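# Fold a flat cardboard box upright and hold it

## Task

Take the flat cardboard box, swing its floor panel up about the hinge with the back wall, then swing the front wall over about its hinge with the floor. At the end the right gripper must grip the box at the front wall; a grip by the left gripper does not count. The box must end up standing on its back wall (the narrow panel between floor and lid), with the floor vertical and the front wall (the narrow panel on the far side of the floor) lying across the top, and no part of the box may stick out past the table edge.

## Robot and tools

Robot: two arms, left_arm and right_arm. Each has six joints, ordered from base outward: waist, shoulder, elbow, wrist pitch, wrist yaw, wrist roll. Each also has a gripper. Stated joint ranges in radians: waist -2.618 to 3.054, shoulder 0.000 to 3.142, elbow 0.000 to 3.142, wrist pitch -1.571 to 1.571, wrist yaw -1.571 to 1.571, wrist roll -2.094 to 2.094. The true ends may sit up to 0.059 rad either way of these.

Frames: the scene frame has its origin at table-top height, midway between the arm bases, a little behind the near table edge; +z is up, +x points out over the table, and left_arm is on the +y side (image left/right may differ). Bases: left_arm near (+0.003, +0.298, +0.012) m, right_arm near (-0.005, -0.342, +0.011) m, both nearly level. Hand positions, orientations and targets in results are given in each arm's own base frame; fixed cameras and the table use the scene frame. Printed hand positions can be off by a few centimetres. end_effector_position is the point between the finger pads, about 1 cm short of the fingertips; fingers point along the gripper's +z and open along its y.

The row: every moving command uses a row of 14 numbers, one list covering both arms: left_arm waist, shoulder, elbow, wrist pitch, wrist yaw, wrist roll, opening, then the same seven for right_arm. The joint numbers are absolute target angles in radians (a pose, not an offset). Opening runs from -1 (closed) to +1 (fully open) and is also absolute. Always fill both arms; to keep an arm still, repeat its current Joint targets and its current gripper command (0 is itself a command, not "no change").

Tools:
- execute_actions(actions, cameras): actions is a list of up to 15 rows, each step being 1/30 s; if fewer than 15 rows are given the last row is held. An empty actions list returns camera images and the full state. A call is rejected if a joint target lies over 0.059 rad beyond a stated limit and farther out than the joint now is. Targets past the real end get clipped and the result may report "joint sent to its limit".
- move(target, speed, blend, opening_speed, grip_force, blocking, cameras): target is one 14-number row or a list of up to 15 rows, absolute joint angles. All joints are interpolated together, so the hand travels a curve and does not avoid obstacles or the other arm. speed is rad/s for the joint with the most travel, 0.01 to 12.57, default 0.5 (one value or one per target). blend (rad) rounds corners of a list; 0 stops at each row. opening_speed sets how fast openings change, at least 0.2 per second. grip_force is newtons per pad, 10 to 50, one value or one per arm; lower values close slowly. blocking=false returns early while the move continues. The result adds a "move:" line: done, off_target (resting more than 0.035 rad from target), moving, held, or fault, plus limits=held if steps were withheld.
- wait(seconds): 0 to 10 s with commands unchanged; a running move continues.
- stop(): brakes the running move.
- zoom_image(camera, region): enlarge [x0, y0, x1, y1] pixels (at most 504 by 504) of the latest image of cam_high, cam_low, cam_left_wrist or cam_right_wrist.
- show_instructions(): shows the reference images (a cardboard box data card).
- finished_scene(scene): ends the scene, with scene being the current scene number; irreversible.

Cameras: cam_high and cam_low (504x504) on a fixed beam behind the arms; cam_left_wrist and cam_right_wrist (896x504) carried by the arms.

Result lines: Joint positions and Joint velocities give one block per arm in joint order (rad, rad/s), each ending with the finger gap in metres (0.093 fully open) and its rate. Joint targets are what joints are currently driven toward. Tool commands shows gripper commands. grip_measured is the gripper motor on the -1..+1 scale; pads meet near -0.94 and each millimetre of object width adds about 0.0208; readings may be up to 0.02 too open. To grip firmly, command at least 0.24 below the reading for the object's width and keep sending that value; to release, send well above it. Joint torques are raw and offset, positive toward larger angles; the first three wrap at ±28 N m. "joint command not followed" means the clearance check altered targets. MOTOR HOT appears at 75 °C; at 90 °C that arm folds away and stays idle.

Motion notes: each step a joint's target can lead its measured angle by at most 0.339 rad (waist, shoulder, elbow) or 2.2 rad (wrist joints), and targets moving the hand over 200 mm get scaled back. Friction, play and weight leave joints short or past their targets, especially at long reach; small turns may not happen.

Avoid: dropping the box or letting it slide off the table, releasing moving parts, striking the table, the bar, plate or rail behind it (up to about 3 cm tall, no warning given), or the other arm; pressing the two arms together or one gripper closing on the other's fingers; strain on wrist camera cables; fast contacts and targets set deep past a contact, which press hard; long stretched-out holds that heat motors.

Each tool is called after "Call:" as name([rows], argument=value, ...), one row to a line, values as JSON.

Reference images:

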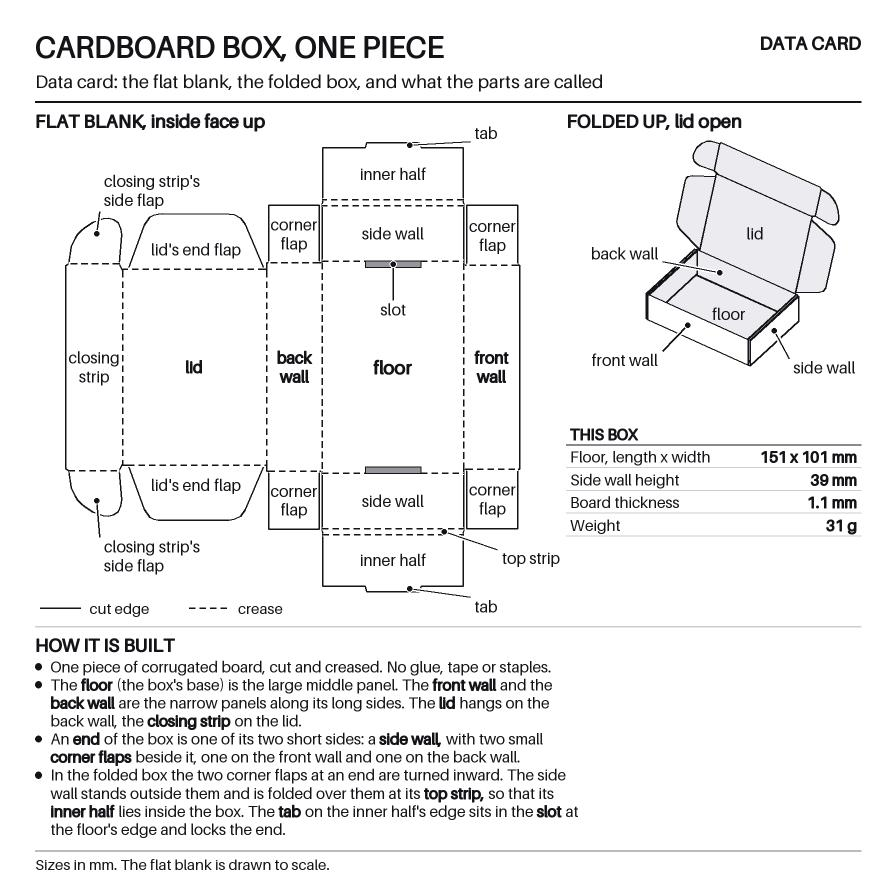

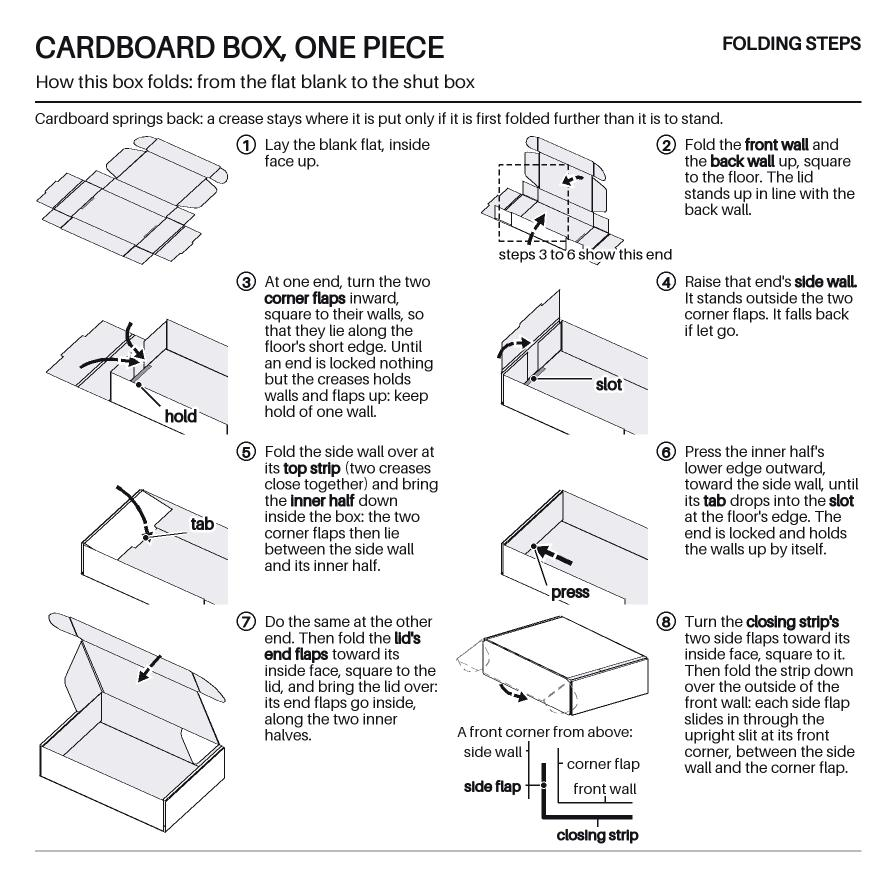

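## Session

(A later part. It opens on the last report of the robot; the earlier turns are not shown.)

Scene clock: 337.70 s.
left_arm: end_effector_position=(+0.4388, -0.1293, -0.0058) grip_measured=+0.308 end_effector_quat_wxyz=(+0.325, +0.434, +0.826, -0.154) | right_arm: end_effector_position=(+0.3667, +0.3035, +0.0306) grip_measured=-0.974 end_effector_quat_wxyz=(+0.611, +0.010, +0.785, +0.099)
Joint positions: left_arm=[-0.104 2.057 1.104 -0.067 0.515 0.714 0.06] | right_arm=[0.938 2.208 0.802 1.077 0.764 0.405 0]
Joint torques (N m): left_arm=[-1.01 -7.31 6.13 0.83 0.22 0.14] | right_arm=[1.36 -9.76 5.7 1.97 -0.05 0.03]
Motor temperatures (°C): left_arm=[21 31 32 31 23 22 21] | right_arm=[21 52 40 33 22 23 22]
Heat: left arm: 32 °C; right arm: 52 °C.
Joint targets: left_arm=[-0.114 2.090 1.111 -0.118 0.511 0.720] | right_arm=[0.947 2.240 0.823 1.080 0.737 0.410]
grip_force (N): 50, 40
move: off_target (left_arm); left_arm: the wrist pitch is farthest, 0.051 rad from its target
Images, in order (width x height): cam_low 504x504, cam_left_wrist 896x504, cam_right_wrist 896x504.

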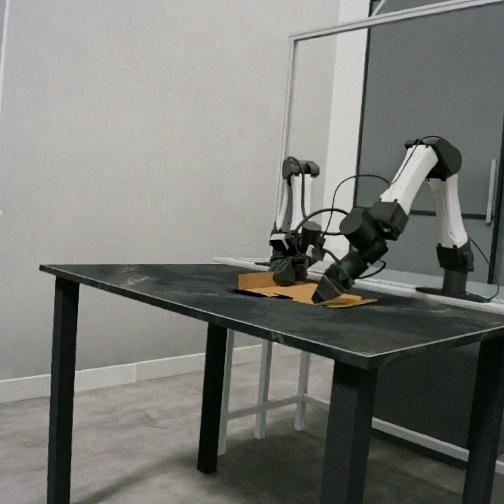

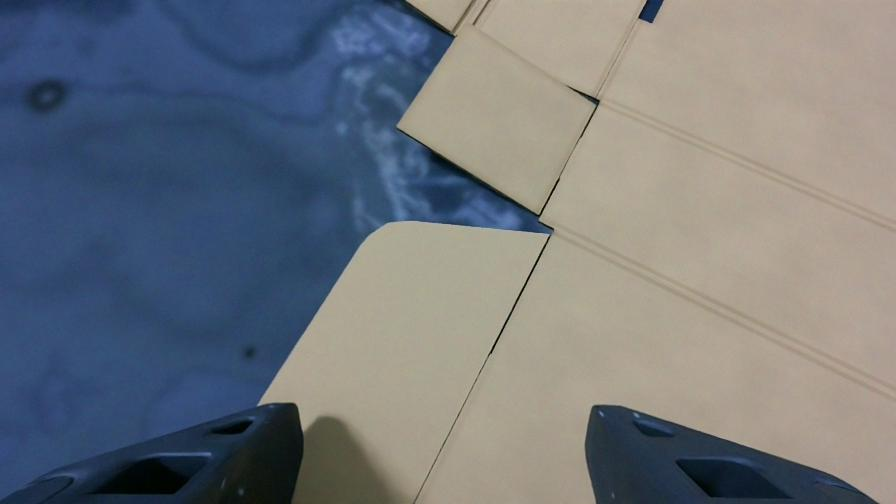

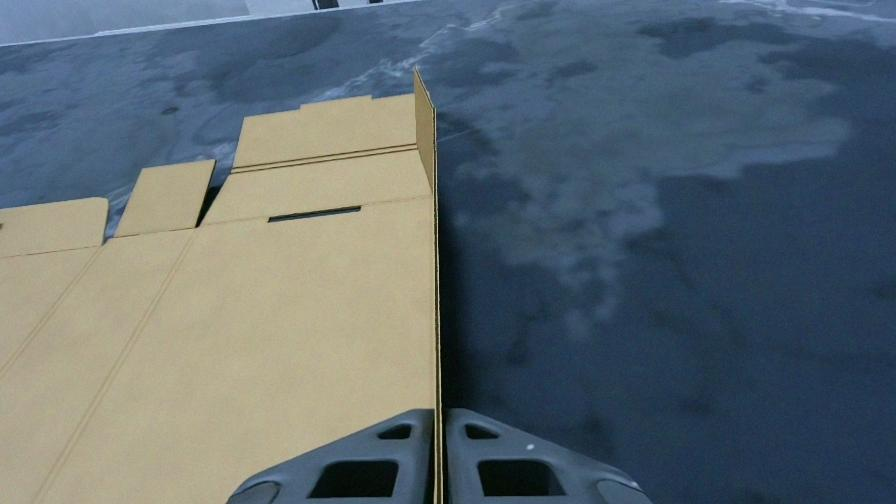

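Call:
move([
  [-0.115, 2.09, 1.111, -0.118, 0.51, 0.729, 0.31, 1.0, 2.11, 0.895, 0.83, 0.89, 0.17, -1.0],
  [-0.115, 2.09, 1.111, -0.118, 0.51, 0.729, 0.31, 1.05, 2.098, 1.015, 0.665, 1.0, -0.065, -1.0],
  [-0.115, 2.09, 1.111, -0.118, 0.51, 0.729, 0.31, 1.098, 2.15, 1.155, 0.56, 1.11, -0.315, -1.0],
], speed=0.25, blend=0.05, cameras=["all"])

Scene clock: 365.30 s.
left_arm: end_effector_position=(+0.4388, -0.1293, -0.0058) grip_measured=+0.308 end_effector_quat_wxyz=(+0.325, +0.434, +0.826, -0.154) | right_arm: end_effector_position=(+0.3607, +0.3505, +0.0979) grip_measured=-0.975 end_effector_quat_wxyz=(+0.595, -0.234, +0.732, -0.235)
Joint positions: left_arm=[-0.104 2.057 1.104 -0.067 0.515 0.714 0.06] | right_arm=[1.075 2.144 1.129 0.595 1.106 -0.306 0]
Joint torques (N m): left_arm=[-0.99 -7.27 6.06 0.83 0.22 0.25] | right_arm=[1.47 -13.93 7.8 1.32 0.33 -0.09]
Heat: left arm: 33 °C; right arm: 48 °C.
Joint targets: left_arm=[-0.115 2.090 1.111 -0.118 0.509 0.729] | right_arm=[1.085 2.149 1.155 0.559 1.107 -0.315]
grip_force (N): 50, 40
move: off_target (left_arm); left_arm: the wrist pitch is farthest, 0.051 rad from its target

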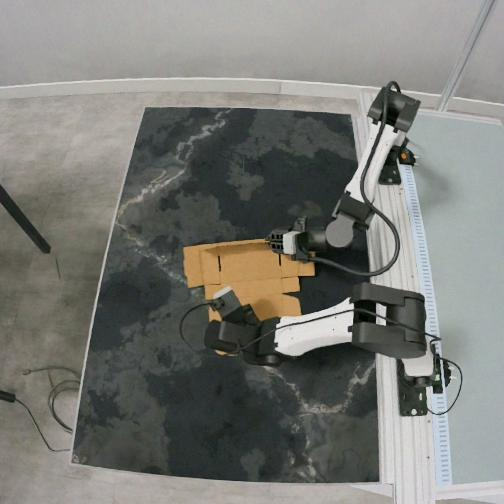

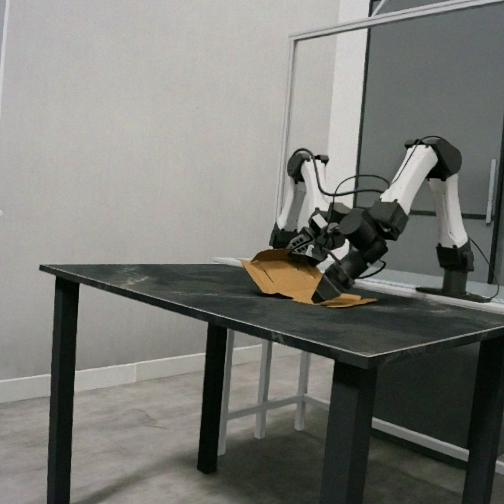

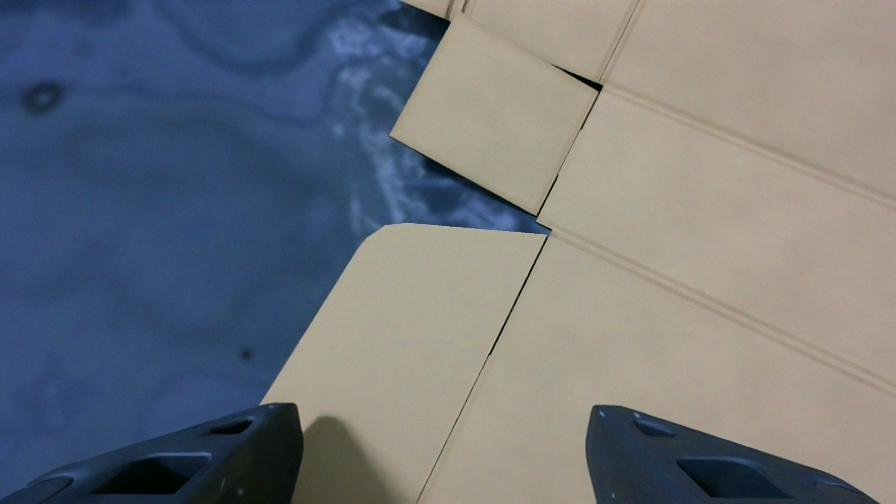

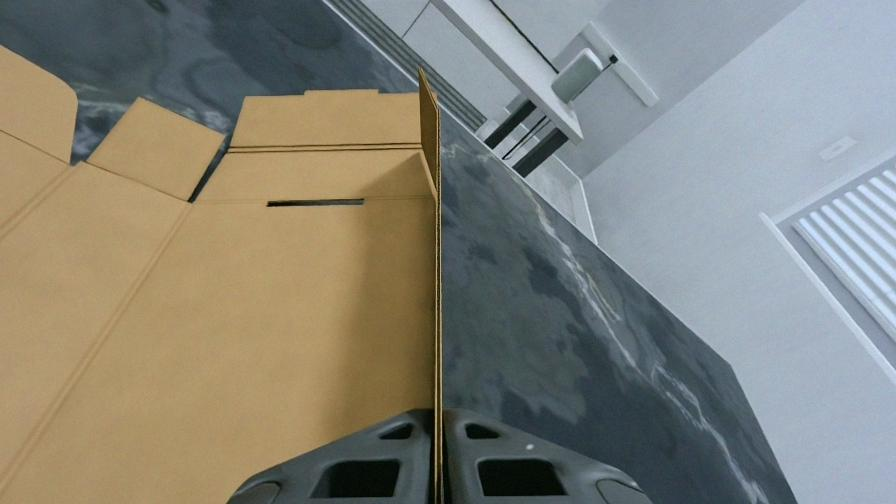

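Call:
move([
  [-0.115, 2.09, 1.111, -0.118, 0.51, 0.729, 0.31, 1.145, 2.25, 1.30, 0.57, 1.22, -0.65, -1.0],
  [-0.115, 2.09, 1.111, -0.118, 0.51, 0.729, 0.31, 1.18, 2.365, 1.43, 0.69, 1.30, -1.03, -1.0],
  [-0.115, 2.09, 1.111, -0.118, 0.51, 0.729, 0.31, 1.21, 2.51, 1.56, 0.93, 1.35, -1.51, -1.0],
], speed=0.3, blend=0.05, cameras=["all"])

Scene clock: 376.57 s.
left_arm: end_effector_position=(+0.4380, -0.1306, -0.0058) grip_measured=+0.308 end_effector_quat_wxyz=(+0.325, +0.434, +0.825, -0.159) | right_arm: end_effector_position=(+0.3482, +0.4343, +0.1168) grip_measured=-0.975 end_effector_quat_wxyz=(+0.480, -0.438, +0.556, -0.518)
Joint positions: left_arm=[-0.104 2.058 1.104 -0.067 0.524 0.714 0.06] | right_arm=[1.195 2.467 1.538 0.919 1.35 -1.481 0]
Joint torques (N m): left_arm=[-1.02 -7.35 6.13 0.8 0.13 0.23] | right_arm=[2.06 -13.22 7.6 1.72 0.18 -0.12]
Heat: left arm: 33 °C; right arm: 48 °C.
Joint targets: left_arm=[-0.115 2.090 1.111 -0.118 0.510 0.729] | right_arm=[1.211 2.511 1.560 0.930 1.359 -1.501]
grip_force (N): 50, 40
move: off_target (left_arm, right_arm); left_arm: the wrist pitch is farthest, 0.051 rad from its target; right_arm: the shoulder is farthest, 0.043 rad from its target

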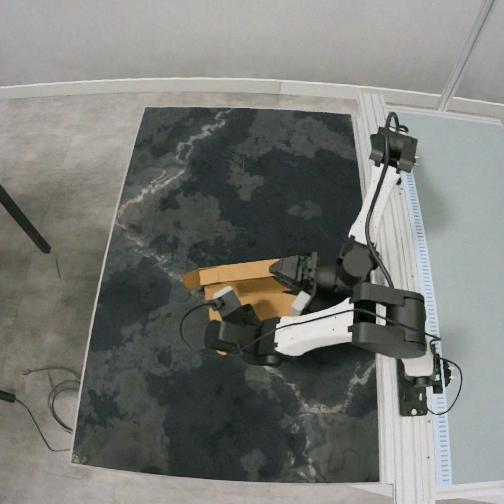

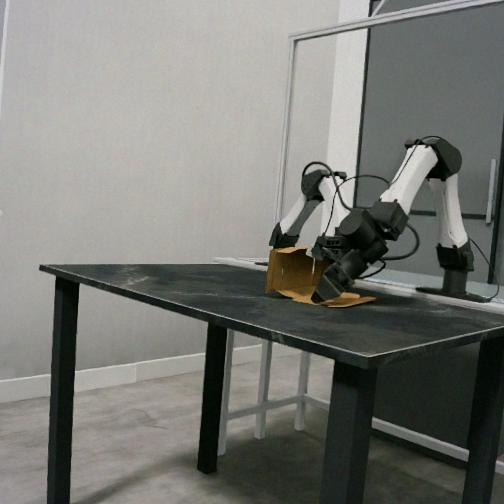

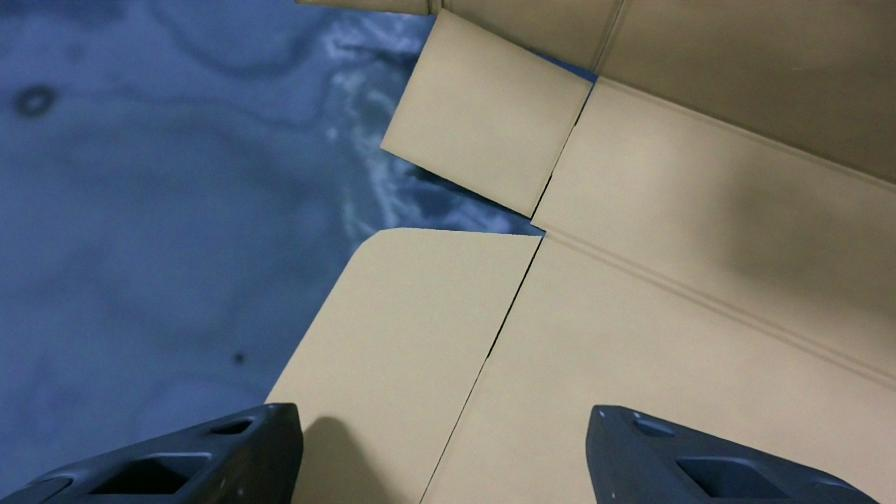

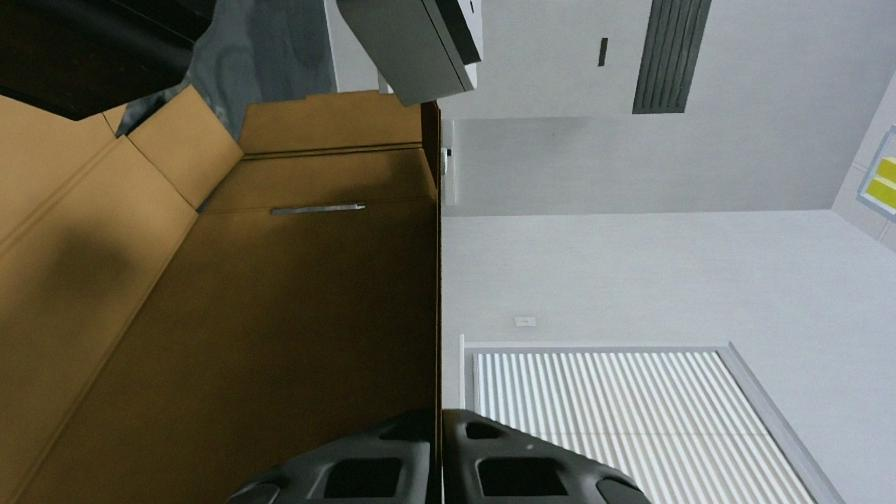

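Call:
zoom_image(camera="cam_low", region=[240, 220, 400, 320])

Call:
zoom_image(camera="cam_left_wrist", region=[280, 0, 784, 300])

Scaled by 3.150 from the camera's 504x504 image, which has a finer 720x720 frame.

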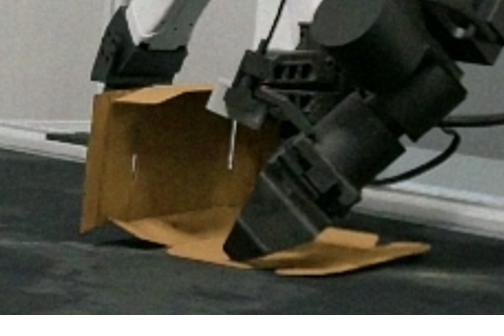

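Scaled by 1.000.

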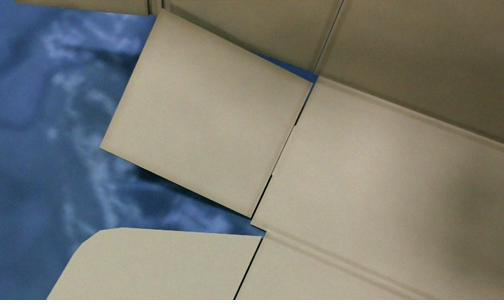

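Call:
move(target=[-0.115, 2.09, 1.111, -0.118, 0.51, 0.729, 0.31, 1.23, 2.66, 1.69, 1.13, 1.37, -1.87, -1.0], speed=0.25, cameras=["all"])

Scene clock: 383.43 s.
left_arm: end_effector_position=(+0.4379, -0.1308, -0.0054) grip_measured=+0.308 end_effector_quat_wxyz=(+0.326, +0.434, +0.824, -0.161) | right_arm: end_effector_position=(+0.3451, +0.4534, +0.1048) grip_measured=-0.975 end_effector_quat_wxyz=(-0.438, +0.473, -0.508, +0.571)
Joint positions: left_arm=[-0.103 2.058 1.104 -0.067 0.53 0.714 0.06] | right_arm=[1.215 2.612 1.673 1.128 1.379 -1.852 0]
Joint torques (N m): left_arm=[-1.18 -7.42 6.05 0.81 0.08 0.25] | right_arm=[1.92 -13.45 7.13 1.51 -0.15 -0.08]
Heat: left arm: 33 °C; right arm: 50 °C.
Joint targets: left_arm=[-0.115 2.090 1.111 -0.118 0.510 0.729] | right_arm=[1.229 2.660 1.690 1.130 1.370 -1.870]
grip_force (N): 50, 40
move: off_target (left_arm, right_arm); left_arm: the wrist pitch is farthest, 0.051 rad from its target; right_arm: the shoulder is farthest, 0.048 rad from its target

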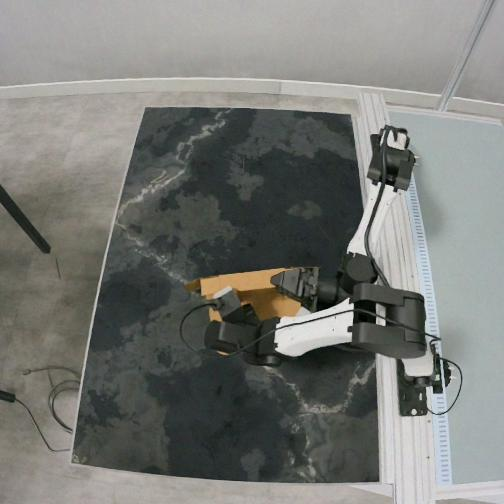

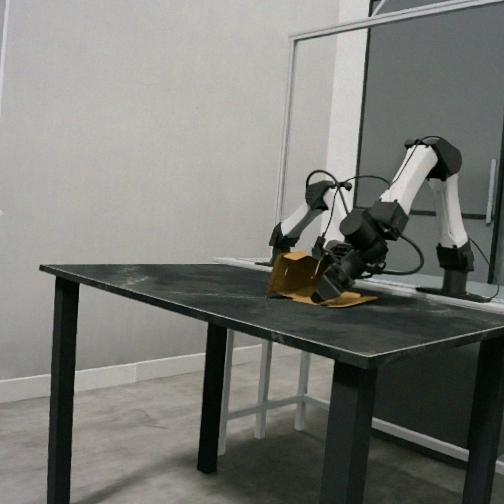

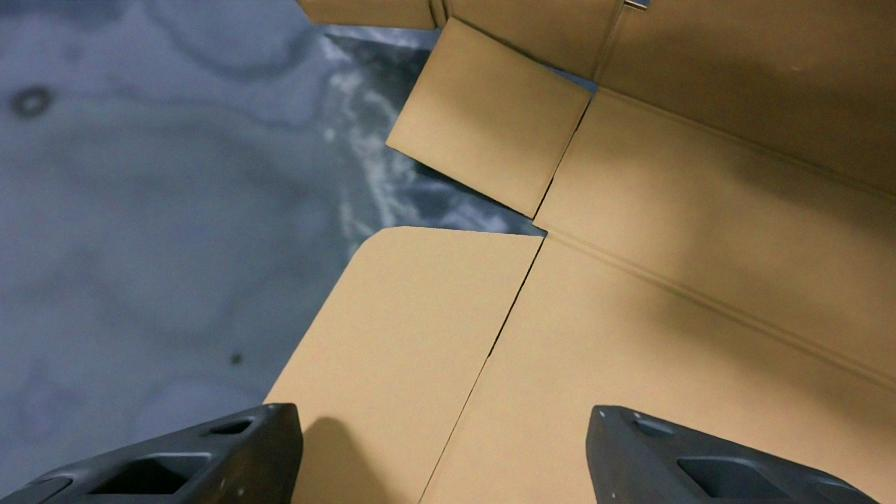

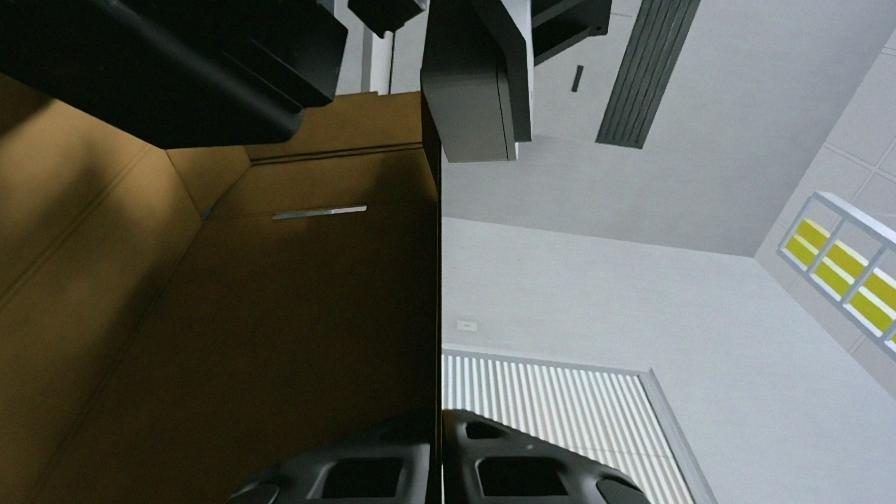

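Call:
zoom_image(camera="cam_low", region=[240, 220, 400, 320])

Call:
zoom_image(camera="cam_left_wrist", region=[380, 0, 896, 300])

Scaled by 3.150 from the camera's 504x504 image, which has a finer 720x720 frame.

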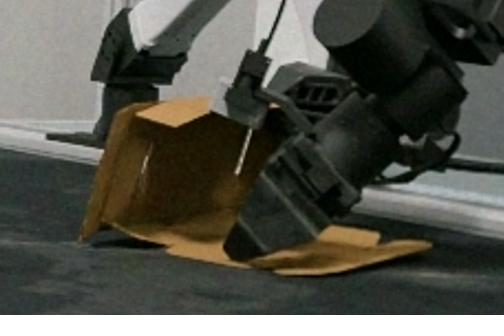

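Region (380, 0, 896, 300) is 516x300 pixels. A region can be at most 504 by 504 pixels.

Call:
move(target=[-0.115, 2.09, 1.111, -0.118, 0.51, 0.729, 0.31, 1.19, 2.54, 1.53, 0.99, 1.33, -1.56, -1.0], speed=0.2, cameras=["cam_high", "cam_low", "cam_left_wrist", "cam_right_wrist"])

Call:
zoom_image(camera="cam_low", region=[240, 220, 400, 320])

Scene clock: 389.10 s.
left_arm: end_effector_position=(+0.4368, -0.1327, -0.0062) grip_measured=+0.308 end_effector_quat_wxyz=(+0.325, +0.440, +0.821, -0.161) | right_arm: end_effector_position=(+0.3444, +0.4465, +0.0950) grip_measured=-0.975 end_effector_quat_wxyz=(+0.494, -0.449, +0.537, -0.516)
Joint positions: left_arm=[-0.107 2.06 1.104 -0.068 0.53 0.725 0.06] | right_arm=[1.207 2.558 1.561 1.076 1.316 -1.58 0]
Joint torques (N m): left_arm=[-1.07 -7.56 5.98 0.82 0.1 0.22] | right_arm=[-0.05 -19.69 3.23 0.64 0.07 0.14]
Heat: left arm: 33 °C; right arm: 51 °C.
Joint targets: left_arm=[-0.118 2.090 1.111 -0.118 0.510 0.739] | right_arm=[1.201 2.540 1.530 0.991 1.321 -1.569]
grip_force (N): 50, 40
move: off_target (left_arm, right_arm); left_arm: the wrist pitch is farthest, 0.050 rad from its target; right_arm: the wrist pitch is farthest, 0.086 rad from its target

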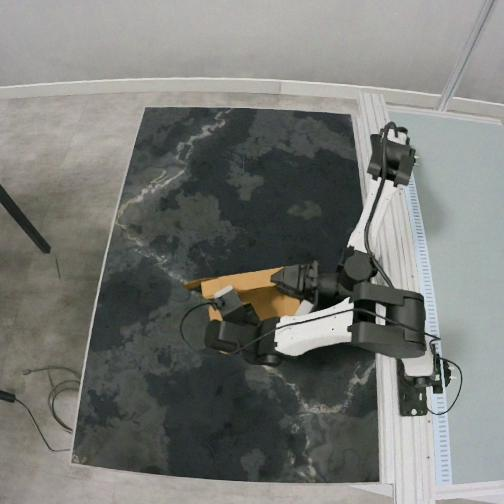

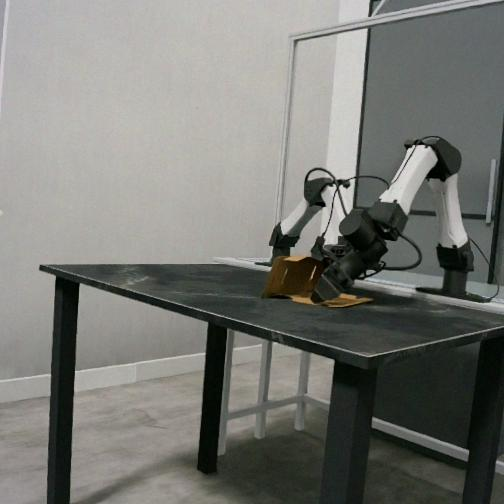

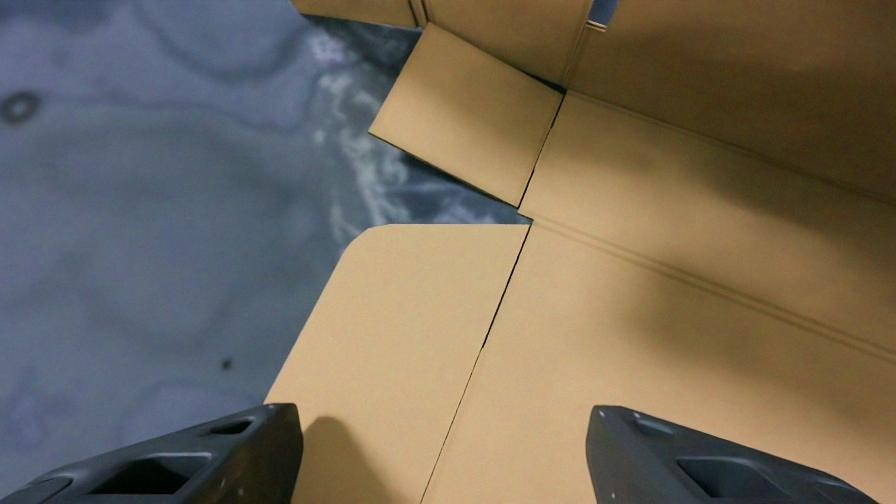

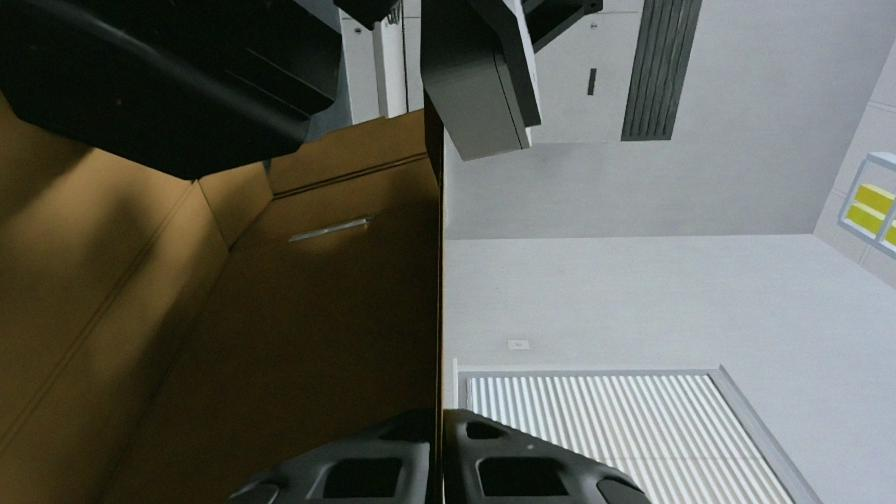

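Scaled by 3.150 from the camera's 504x504 image, which has a finer 720x720 frame.

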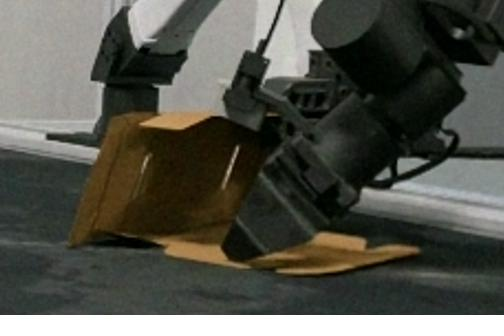

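Call:
move([
  [-0.115, 2.15, 1.111, -0.118, 0.51, 0.729, 0.31, 1.19, 2.54, 1.53, 1.07, 1.33, -1.60, -1.0],
  [-0.115, 2.15, 1.111, -0.118, 0.51, 0.729, 0.31, 1.145, 2.47, 1.325, 1.32, 1.28, -1.90, -1.0],
], speed=[0.2, 0.25], cameras=["cam_high", "cam_low", "cam_left_wrist", "cam_right_wrist"])

Call:
zoom_image(camera="cam_low", region=[240, 220, 400, 320])

Scene clock: 412.17 s.
left_arm: end_effector_position=(+0.4427, -0.1375, -0.0080) grip_measured=+0.308 end_effector_quat_wxyz=(+0.337, +0.443, +0.812, -0.175) | right_arm: end_effector_position=(+0.3607, +0.3945, +0.0960) grip_measured=-0.975 end_effector_quat_wxyz=(-0.445, +0.484, -0.489, +0.573)
Joint positions: left_arm=[-0.104 2.091 1.121 -0.037 0.568 0.726 0.06] | right_arm=[1.135 2.495 1.349 1.321 1.261 -1.858 0]
Joint torques (N m): left_arm=[-0.79 -5.09 4.55 0.58 -0.17 0.1] | right_arm=[0.51 -19.25 3.17 1.57 0.16 -0.25]
Motor temperatures (°C): left_arm=[21 32 33 29 23 22 21] | right_arm=[21 66 38 31 22 22 22]
Heat: left arm: 33 °C; right arm: 66 °C.
Joint targets: left_arm=[-0.112 2.150 1.110 -0.117 0.519 0.728] | right_arm=[1.134 2.469 1.325 1.319 1.280 -1.890]
grip_force (N): 50, 40
move: off_target (left_arm, right_arm); left_arm: the wrist pitch is farthest, 0.081 rad from its target; right_arm: the wrist roll is farthest, 0.042 rad from its target

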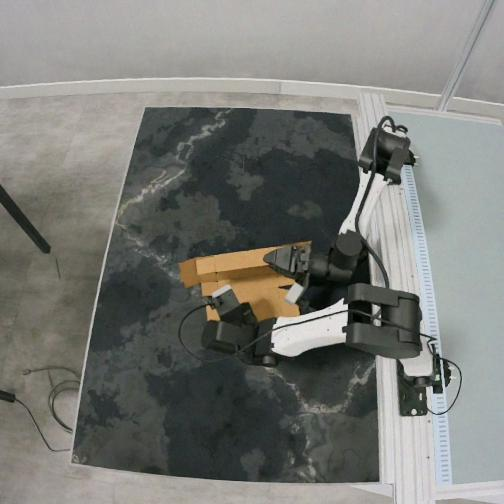

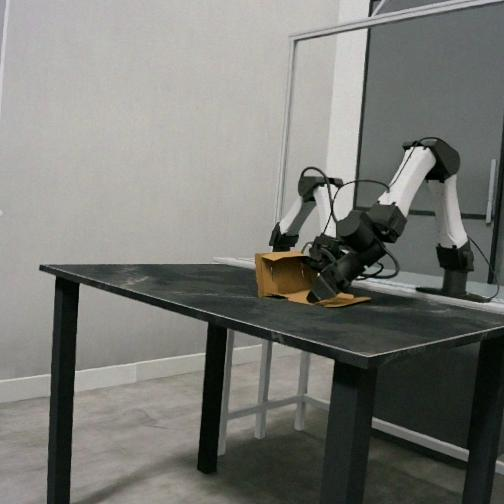

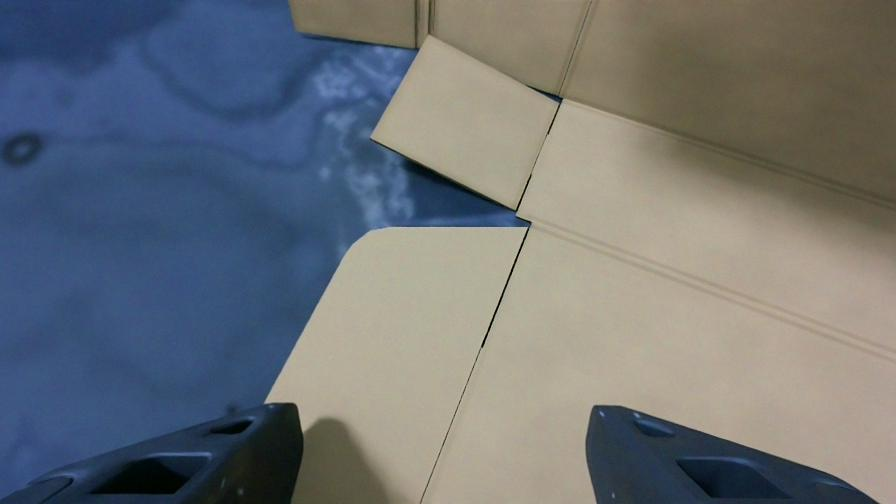

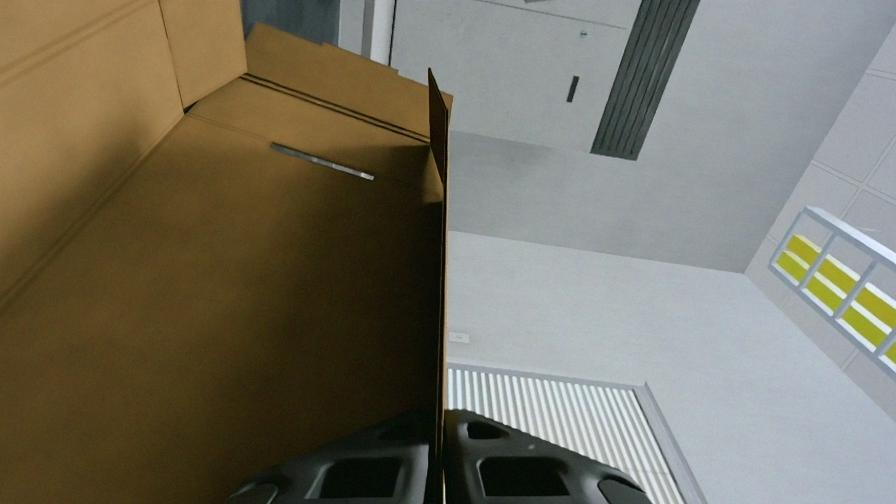

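Scaled by 3.150 from the camera's 504x504 image, which has a finer 720x720 frame.

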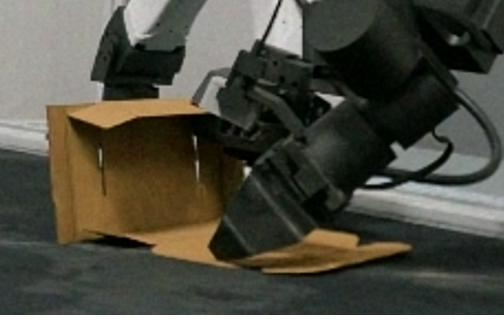

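Call:
move(target=[-0.115, 2.15, 1.111, -0.118, 0.51, 0.729, 0.31, 1.185, 2.515, 1.43, 1.055, 1.325, -1.55, -1.0], speed=0.2, cameras=["cam_high", "cam_low", "cam_left_wrist", "cam_right_wrist"])

Call:
zoom_image(camera="cam_low", region=[240, 220, 400, 320])

Scene clock: 418.80 s.
left_arm: end_effector_position=(+0.4433, -0.1375, -0.0076) grip_measured=+0.308 end_effector_quat_wxyz=(+0.338, +0.444, +0.812, -0.174) | right_arm: end_effector_position=(+0.3549, +0.4156, +0.1000) grip_measured=-0.975 end_effector_quat_wxyz=(+0.491, -0.439, +0.543, -0.521)
Joint positions: left_arm=[-0.104 2.091 1.121 -0.034 0.568 0.726 0.06] | right_arm=[1.166 2.495 1.438 1.151 1.301 -1.587 0]
Joint torques (N m): left_arm=[-1.05 -5.2 4.71 0.52 -0.25 0.1] | right_arm=[2.47 -15.13 4.75 0.53 0.28 0.3]
Motor temperatures (°C): left_arm=[21 32 32 28 23 22 21] | right_arm=[21 69 37 31 22 22 22]
Heat: left arm: 32 °C; right arm: 69 °C.
Joint targets: left_arm=[-0.115 2.149 1.111 -0.118 0.510 0.728] | right_arm=[1.186 2.515 1.429 1.055 1.326 -1.561]
grip_force (N): 50, 40
move: off_target (left_arm, right_arm); left_arm: the wrist pitch is farthest, 0.084 rad from its target; right_arm: the wrist pitch is farthest, 0.096 rad from its target

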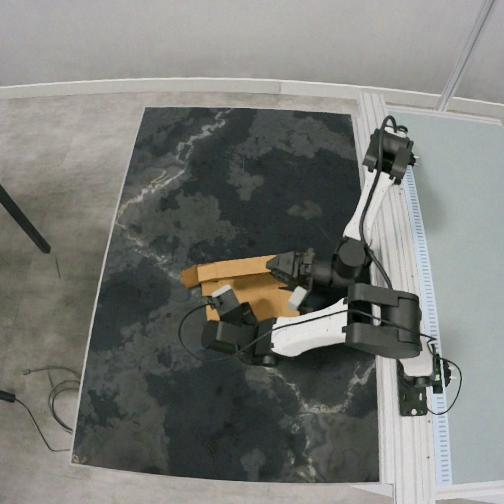

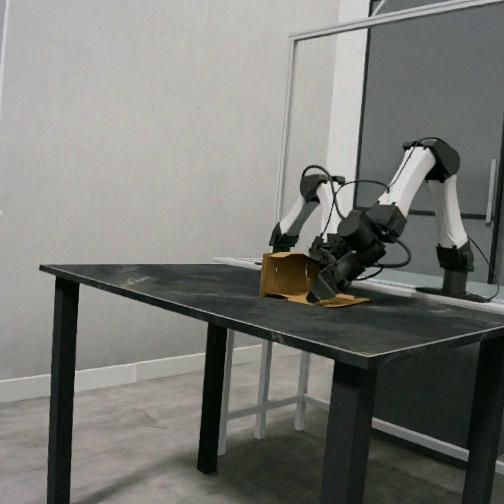

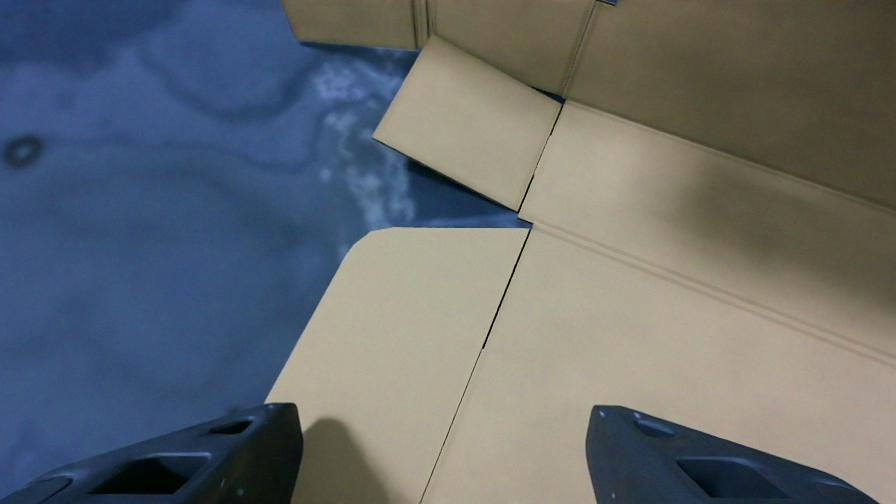

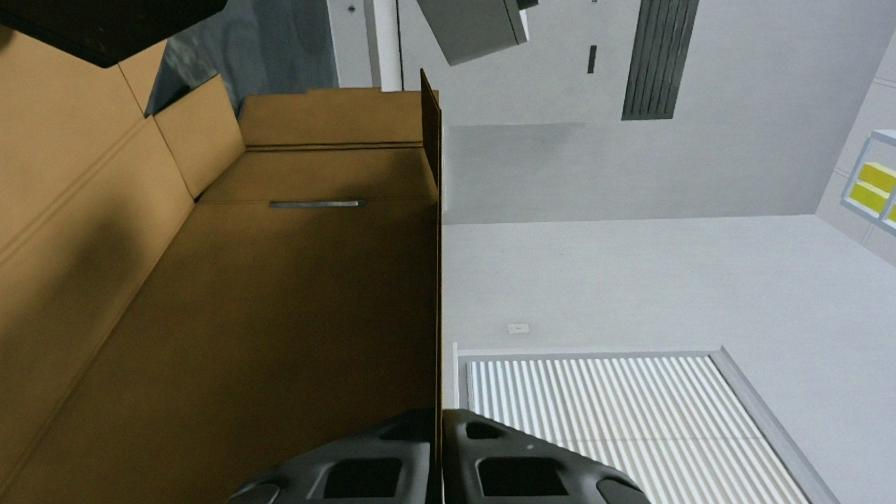

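Scaled by 3.150 from the camera's 504x504 image, which has a finer 720x720 frame.

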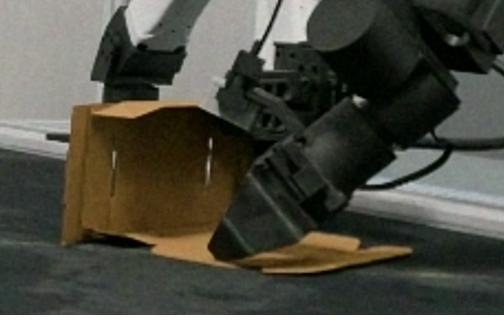

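Call:
move(target=[-0.115, 2.15, 1.111, -0.118, 0.51, 0.729, 0.31, 1.197, 2.56, 1.49, 1.13, 1.325, -1.74, -1.0], speed=0.15, cameras=["cam_high", "cam_low", "cam_left_wrist", "cam_right_wrist"])

Call:
zoom_image(camera="cam_low", region=[250, 235, 330, 315])

Scene clock: 426.73 s.
left_arm: end_effector_position=(+0.4433, -0.1375, -0.0076) grip_measured=+0.308 end_effector_quat_wxyz=(+0.338, +0.442, +0.813, -0.175) | right_arm: end_effector_position=(+0.3555, +0.4230, +0.1021) grip_measured=-0.975 end_effector_quat_wxyz=(+0.468, -0.463, +0.520, -0.544)
Joint positions: left_arm=[-0.104 2.091 1.121 -0.034 0.568 0.722 0.06] | right_arm=[1.17 2.513 1.478 1.149 1.302 -1.699 0]
Joint torques (N m): left_arm=[-0.98 -5.07 4.68 0.52 -0.25 0.13] | right_arm=[2.99 -12.66 6.49 1.37 0.24 -0.23]
Motor temperatures (°C): left_arm=[21 32 32 28 23 22 21] | right_arm=[22 68 37 30 22 22 22]
Heat: left arm: 32 °C; right arm: 68 °C.
Joint targets: left_arm=[-0.115 2.150 1.111 -0.118 0.510 0.724] | right_arm=[1.196 2.560 1.490 1.130 1.325 -1.730]
grip_force (N): 50, 40
move: off_target (left_arm, right_arm); left_arm: the wrist pitch is farthest, 0.084 rad from its target; right_arm: the shoulder is farthest, 0.047 rad from its target

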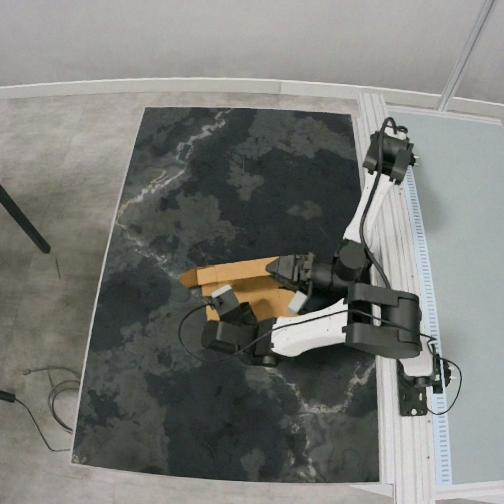

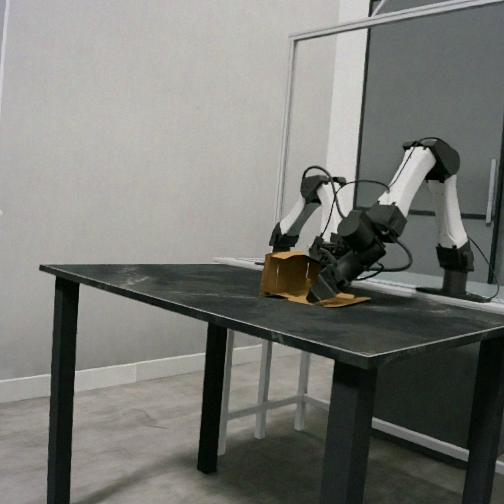

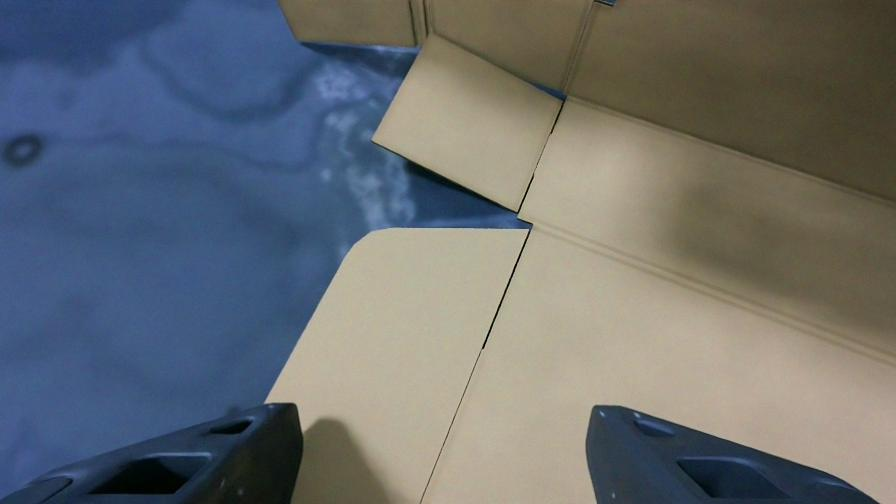

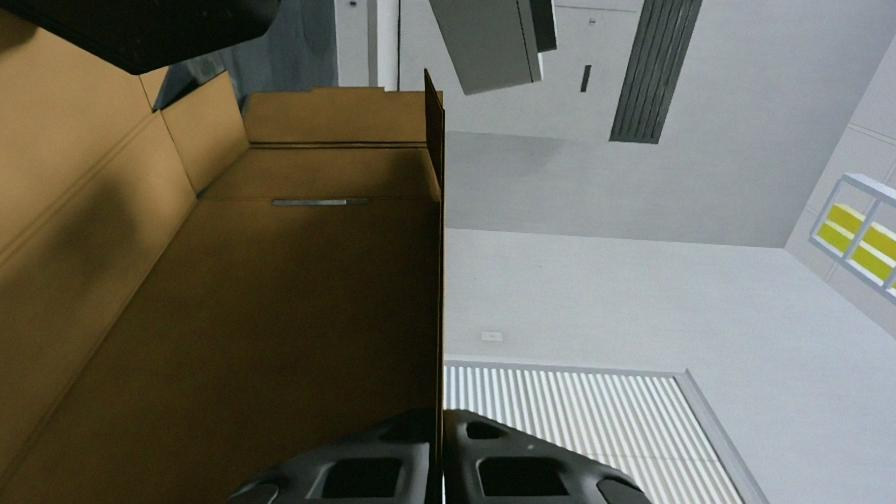

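Scaled by 6.300 from the camera's 504x504 image, which has a finer 720x720 frame.

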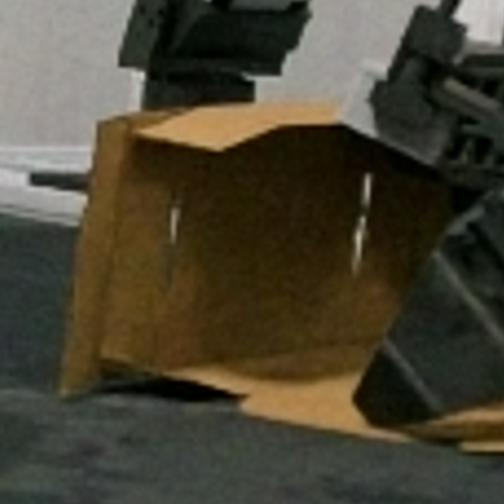

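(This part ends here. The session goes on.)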